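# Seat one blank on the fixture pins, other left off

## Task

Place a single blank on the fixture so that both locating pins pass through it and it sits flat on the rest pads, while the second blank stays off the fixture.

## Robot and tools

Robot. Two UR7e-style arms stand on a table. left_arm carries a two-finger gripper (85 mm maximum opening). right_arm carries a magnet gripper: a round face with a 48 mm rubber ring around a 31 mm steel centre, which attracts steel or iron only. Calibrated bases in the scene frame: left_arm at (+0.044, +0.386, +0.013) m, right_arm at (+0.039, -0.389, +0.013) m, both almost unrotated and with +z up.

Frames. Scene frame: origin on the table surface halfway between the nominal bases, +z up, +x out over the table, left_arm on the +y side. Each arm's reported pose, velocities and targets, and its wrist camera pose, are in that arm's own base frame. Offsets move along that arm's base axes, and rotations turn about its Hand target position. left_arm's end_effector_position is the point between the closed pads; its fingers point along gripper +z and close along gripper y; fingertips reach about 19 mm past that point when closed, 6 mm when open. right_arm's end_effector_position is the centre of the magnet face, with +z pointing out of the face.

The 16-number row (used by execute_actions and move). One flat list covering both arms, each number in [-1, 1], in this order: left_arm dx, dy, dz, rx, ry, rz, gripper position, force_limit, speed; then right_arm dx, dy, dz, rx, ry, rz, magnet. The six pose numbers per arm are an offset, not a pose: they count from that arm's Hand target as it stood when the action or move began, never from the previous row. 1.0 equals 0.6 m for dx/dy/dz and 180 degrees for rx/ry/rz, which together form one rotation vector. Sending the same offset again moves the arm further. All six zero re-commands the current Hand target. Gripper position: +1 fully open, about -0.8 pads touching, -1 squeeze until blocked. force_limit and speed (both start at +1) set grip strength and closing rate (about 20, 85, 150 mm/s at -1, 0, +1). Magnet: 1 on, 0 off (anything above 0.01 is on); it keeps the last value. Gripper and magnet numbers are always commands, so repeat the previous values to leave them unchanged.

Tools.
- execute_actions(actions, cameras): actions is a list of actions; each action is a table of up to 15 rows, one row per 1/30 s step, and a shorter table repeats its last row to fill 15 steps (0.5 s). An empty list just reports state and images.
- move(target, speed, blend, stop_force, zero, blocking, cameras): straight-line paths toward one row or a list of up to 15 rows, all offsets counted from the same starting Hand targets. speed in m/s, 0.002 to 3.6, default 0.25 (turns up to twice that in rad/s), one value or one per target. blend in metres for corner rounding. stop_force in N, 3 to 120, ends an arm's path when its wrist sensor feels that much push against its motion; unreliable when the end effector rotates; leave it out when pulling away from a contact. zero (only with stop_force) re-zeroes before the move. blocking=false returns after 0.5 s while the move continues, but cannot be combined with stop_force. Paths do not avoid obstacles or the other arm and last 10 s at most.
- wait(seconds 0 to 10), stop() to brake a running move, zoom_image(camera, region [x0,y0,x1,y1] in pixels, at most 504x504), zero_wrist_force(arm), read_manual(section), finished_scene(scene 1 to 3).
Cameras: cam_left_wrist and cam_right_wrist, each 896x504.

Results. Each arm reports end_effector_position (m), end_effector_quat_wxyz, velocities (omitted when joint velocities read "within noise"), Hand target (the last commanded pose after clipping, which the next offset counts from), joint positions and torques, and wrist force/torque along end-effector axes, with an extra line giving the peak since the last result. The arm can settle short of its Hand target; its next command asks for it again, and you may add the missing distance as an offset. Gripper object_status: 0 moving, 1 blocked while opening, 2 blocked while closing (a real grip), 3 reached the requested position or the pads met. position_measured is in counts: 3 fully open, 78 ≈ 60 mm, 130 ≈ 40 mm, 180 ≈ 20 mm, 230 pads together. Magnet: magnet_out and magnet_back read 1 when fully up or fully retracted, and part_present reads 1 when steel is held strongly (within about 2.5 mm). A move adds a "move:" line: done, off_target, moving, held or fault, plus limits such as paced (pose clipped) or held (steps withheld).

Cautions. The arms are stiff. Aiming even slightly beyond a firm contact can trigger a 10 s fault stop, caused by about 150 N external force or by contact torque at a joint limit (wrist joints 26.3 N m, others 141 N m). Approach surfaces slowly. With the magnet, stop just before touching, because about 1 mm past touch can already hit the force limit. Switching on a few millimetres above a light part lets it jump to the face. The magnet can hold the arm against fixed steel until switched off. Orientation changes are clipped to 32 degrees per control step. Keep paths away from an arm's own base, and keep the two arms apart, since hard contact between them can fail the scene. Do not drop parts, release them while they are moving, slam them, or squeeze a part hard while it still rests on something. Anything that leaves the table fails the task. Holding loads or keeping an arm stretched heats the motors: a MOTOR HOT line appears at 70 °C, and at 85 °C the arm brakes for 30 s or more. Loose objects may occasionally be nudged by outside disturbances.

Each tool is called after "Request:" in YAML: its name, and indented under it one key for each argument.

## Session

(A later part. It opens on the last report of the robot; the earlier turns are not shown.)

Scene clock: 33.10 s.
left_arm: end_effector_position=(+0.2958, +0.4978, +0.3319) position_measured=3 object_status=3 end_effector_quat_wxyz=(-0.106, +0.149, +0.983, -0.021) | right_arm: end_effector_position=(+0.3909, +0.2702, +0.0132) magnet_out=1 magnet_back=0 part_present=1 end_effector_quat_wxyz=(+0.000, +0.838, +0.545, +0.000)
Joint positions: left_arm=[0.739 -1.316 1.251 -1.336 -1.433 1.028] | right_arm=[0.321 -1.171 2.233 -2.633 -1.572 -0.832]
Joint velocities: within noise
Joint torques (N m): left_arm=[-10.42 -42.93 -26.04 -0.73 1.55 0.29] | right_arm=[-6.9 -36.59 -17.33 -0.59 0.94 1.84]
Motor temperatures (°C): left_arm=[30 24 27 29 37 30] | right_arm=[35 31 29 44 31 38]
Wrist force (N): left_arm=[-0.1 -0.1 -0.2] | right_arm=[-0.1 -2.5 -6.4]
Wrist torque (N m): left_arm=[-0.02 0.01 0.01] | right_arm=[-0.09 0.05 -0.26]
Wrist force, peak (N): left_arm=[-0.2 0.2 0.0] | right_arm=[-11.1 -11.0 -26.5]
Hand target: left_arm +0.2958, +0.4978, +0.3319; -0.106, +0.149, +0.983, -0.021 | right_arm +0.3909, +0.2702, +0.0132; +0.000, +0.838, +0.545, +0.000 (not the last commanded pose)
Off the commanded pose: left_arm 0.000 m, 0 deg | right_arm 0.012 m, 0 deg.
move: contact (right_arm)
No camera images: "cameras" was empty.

Request:
execute_actions:
  actions:
    - [[0,0,0,0,0,0,1,1,1,0,0,0,0,0,0,0]]
  cameras: []

Request:
move:
  target: [0,0,0,0,0,0,1,1,1,-0.015,0,0.35,0,0,0,0]
  cameras: ["cam_right_wrist"]

Request:
zoom_image:
  camera: "cam_right_wrist"
  region: [300, 0, 620, 380]

Scene clock: 33.97 s.
left_arm: end_effector_position=(+0.2958, +0.4978, +0.3319) position_measured=3 object_status=3 end_effector_quat_wxyz=(-0.106, +0.149, +0.983, -0.021) | right_arm: end_effector_position=(+0.3909, +0.2702, +0.0132) magnet_out=0 magnet_back=1 part_present=0 end_effector_quat_wxyz=(+0.000, +0.838, +0.545, +0.000)
Joint positions: left_arm=[0.739 -1.316 1.251 -1.336 -1.433 1.028] | right_arm=[0.321 -1.171 2.233 -2.633 -1.572 -0.832]
Joint velocities: within noise
Joint torques (N m): left_arm=[-10.27 -40.68 -26.9 -0.99 1.37 0.09] | right_arm=[-6.89 -21.78 -21.3 -1.1 0.93 1.64]
Motor temperatures (°C): left_arm=[30 24 27 29 37 30] | right_arm=[35 31 29 44 31 38]
Wrist force (N): left_arm=[0.0 0.0 0.0] | right_arm=[-4.1 -5.7 -14.0]
Wrist torque (N m): left_arm=[0.01 0.00 0.00] | right_arm=[0.04 0.01 -0.23]
Wrist force, peak (N): left_arm=[0.0 -0.3 -0.2] | right_arm=[-3.7 -5.0 -16.8]
Hand target: left_arm +0.2958, +0.4978, +0.3319; -0.106, +0.149, +0.983, -0.021 | right_arm +0.3909, +0.2702, +0.0132; +0.000, +0.838, +0.545, +0.000
Off the commanded pose: left_arm 0.000 m, 0 deg | right_arm 0.000 m, 0 deg.
No camera images: "cameras" was empty.

Scene clock: 35.57 s.
left_arm: end_effector_position=(+0.2958, +0.4978, +0.3319) position_measured=3 object_status=3 end_effector_quat_wxyz=(-0.106, +0.149, +0.983, -0.021) | right_arm: end_effector_position=(+0.3819, +0.2702, +0.2231) magnet_out=0 magnet_back=1 part_present=0 end_effector_quat_wxyz=(+0.000, +0.838, +0.545, +0.000)
Joint positions: left_arm=[0.739 -1.316 1.251 -1.336 -1.433 1.028] | right_arm=[0.327 -1.586 2.024 -2.008 -1.572 -0.826]
Joint velocities: within noise
Joint torques (N m): left_arm=[-8.82 -42.27 -26.18 -1.05 1.56 0.47] | right_arm=[-7.1 -29.91 -32.69 -1.12 -1.5 -2.08]
Motor temperatures (°C): left_arm=[30 24 27 29 37 30] | right_arm=[35 31 29 44 31 38]
Wrist force (N): left_arm=[-0.1 -0.1 0.2] | right_arm=[-0.1 -1.6 -0.6]
Wrist torque (N m): left_arm=[-0.01 0.01 0.00] | right_arm=[-0.01 -0.06 -0.23]
Wrist force, peak (N): left_arm=[-0.2 0.1 -0.2] | right_arm=[-4.0 -5.5 -15.1]
Hand target: left_arm +0.2958, +0.4978, +0.3319; -0.106, +0.149, +0.983, -0.021 | right_arm +0.3819, +0.2702, +0.2232; +0.000, +0.838, +0.545, +0.000
Off the commanded pose: left_arm 0.000 m, 0 deg | right_arm 0.000 m, 0 deg.
move: done
Images, in order (width x height): cam_right_wrist 896x504.

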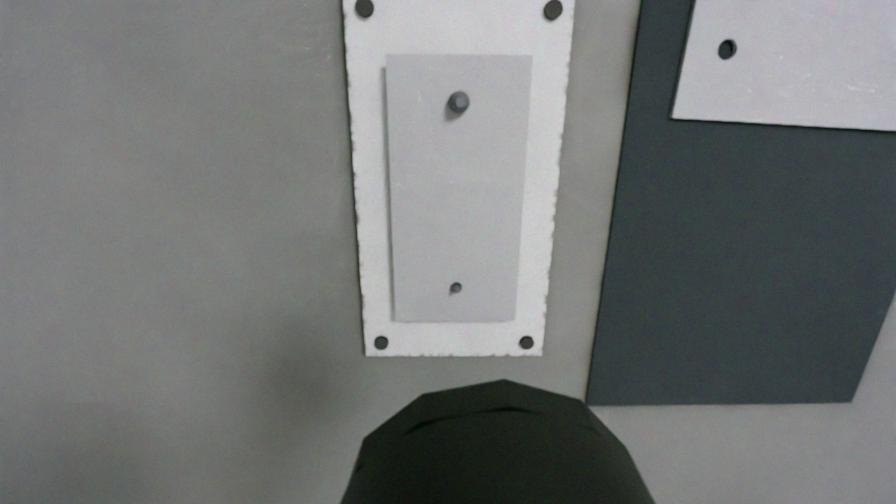

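Scaled by 1.326 from the camera's 896x504 image, which has a finer 1280x720 frame.

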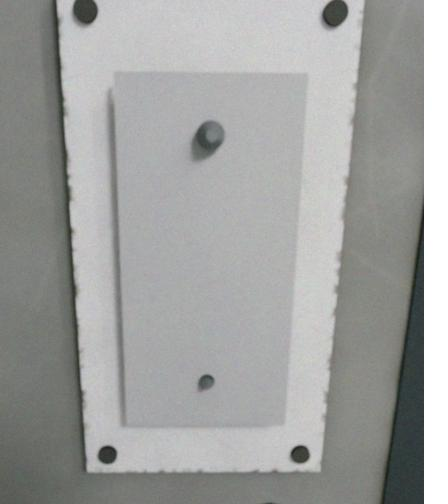

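Request:
finished_scene:
  scene: 3

The scene is finished: the task was done.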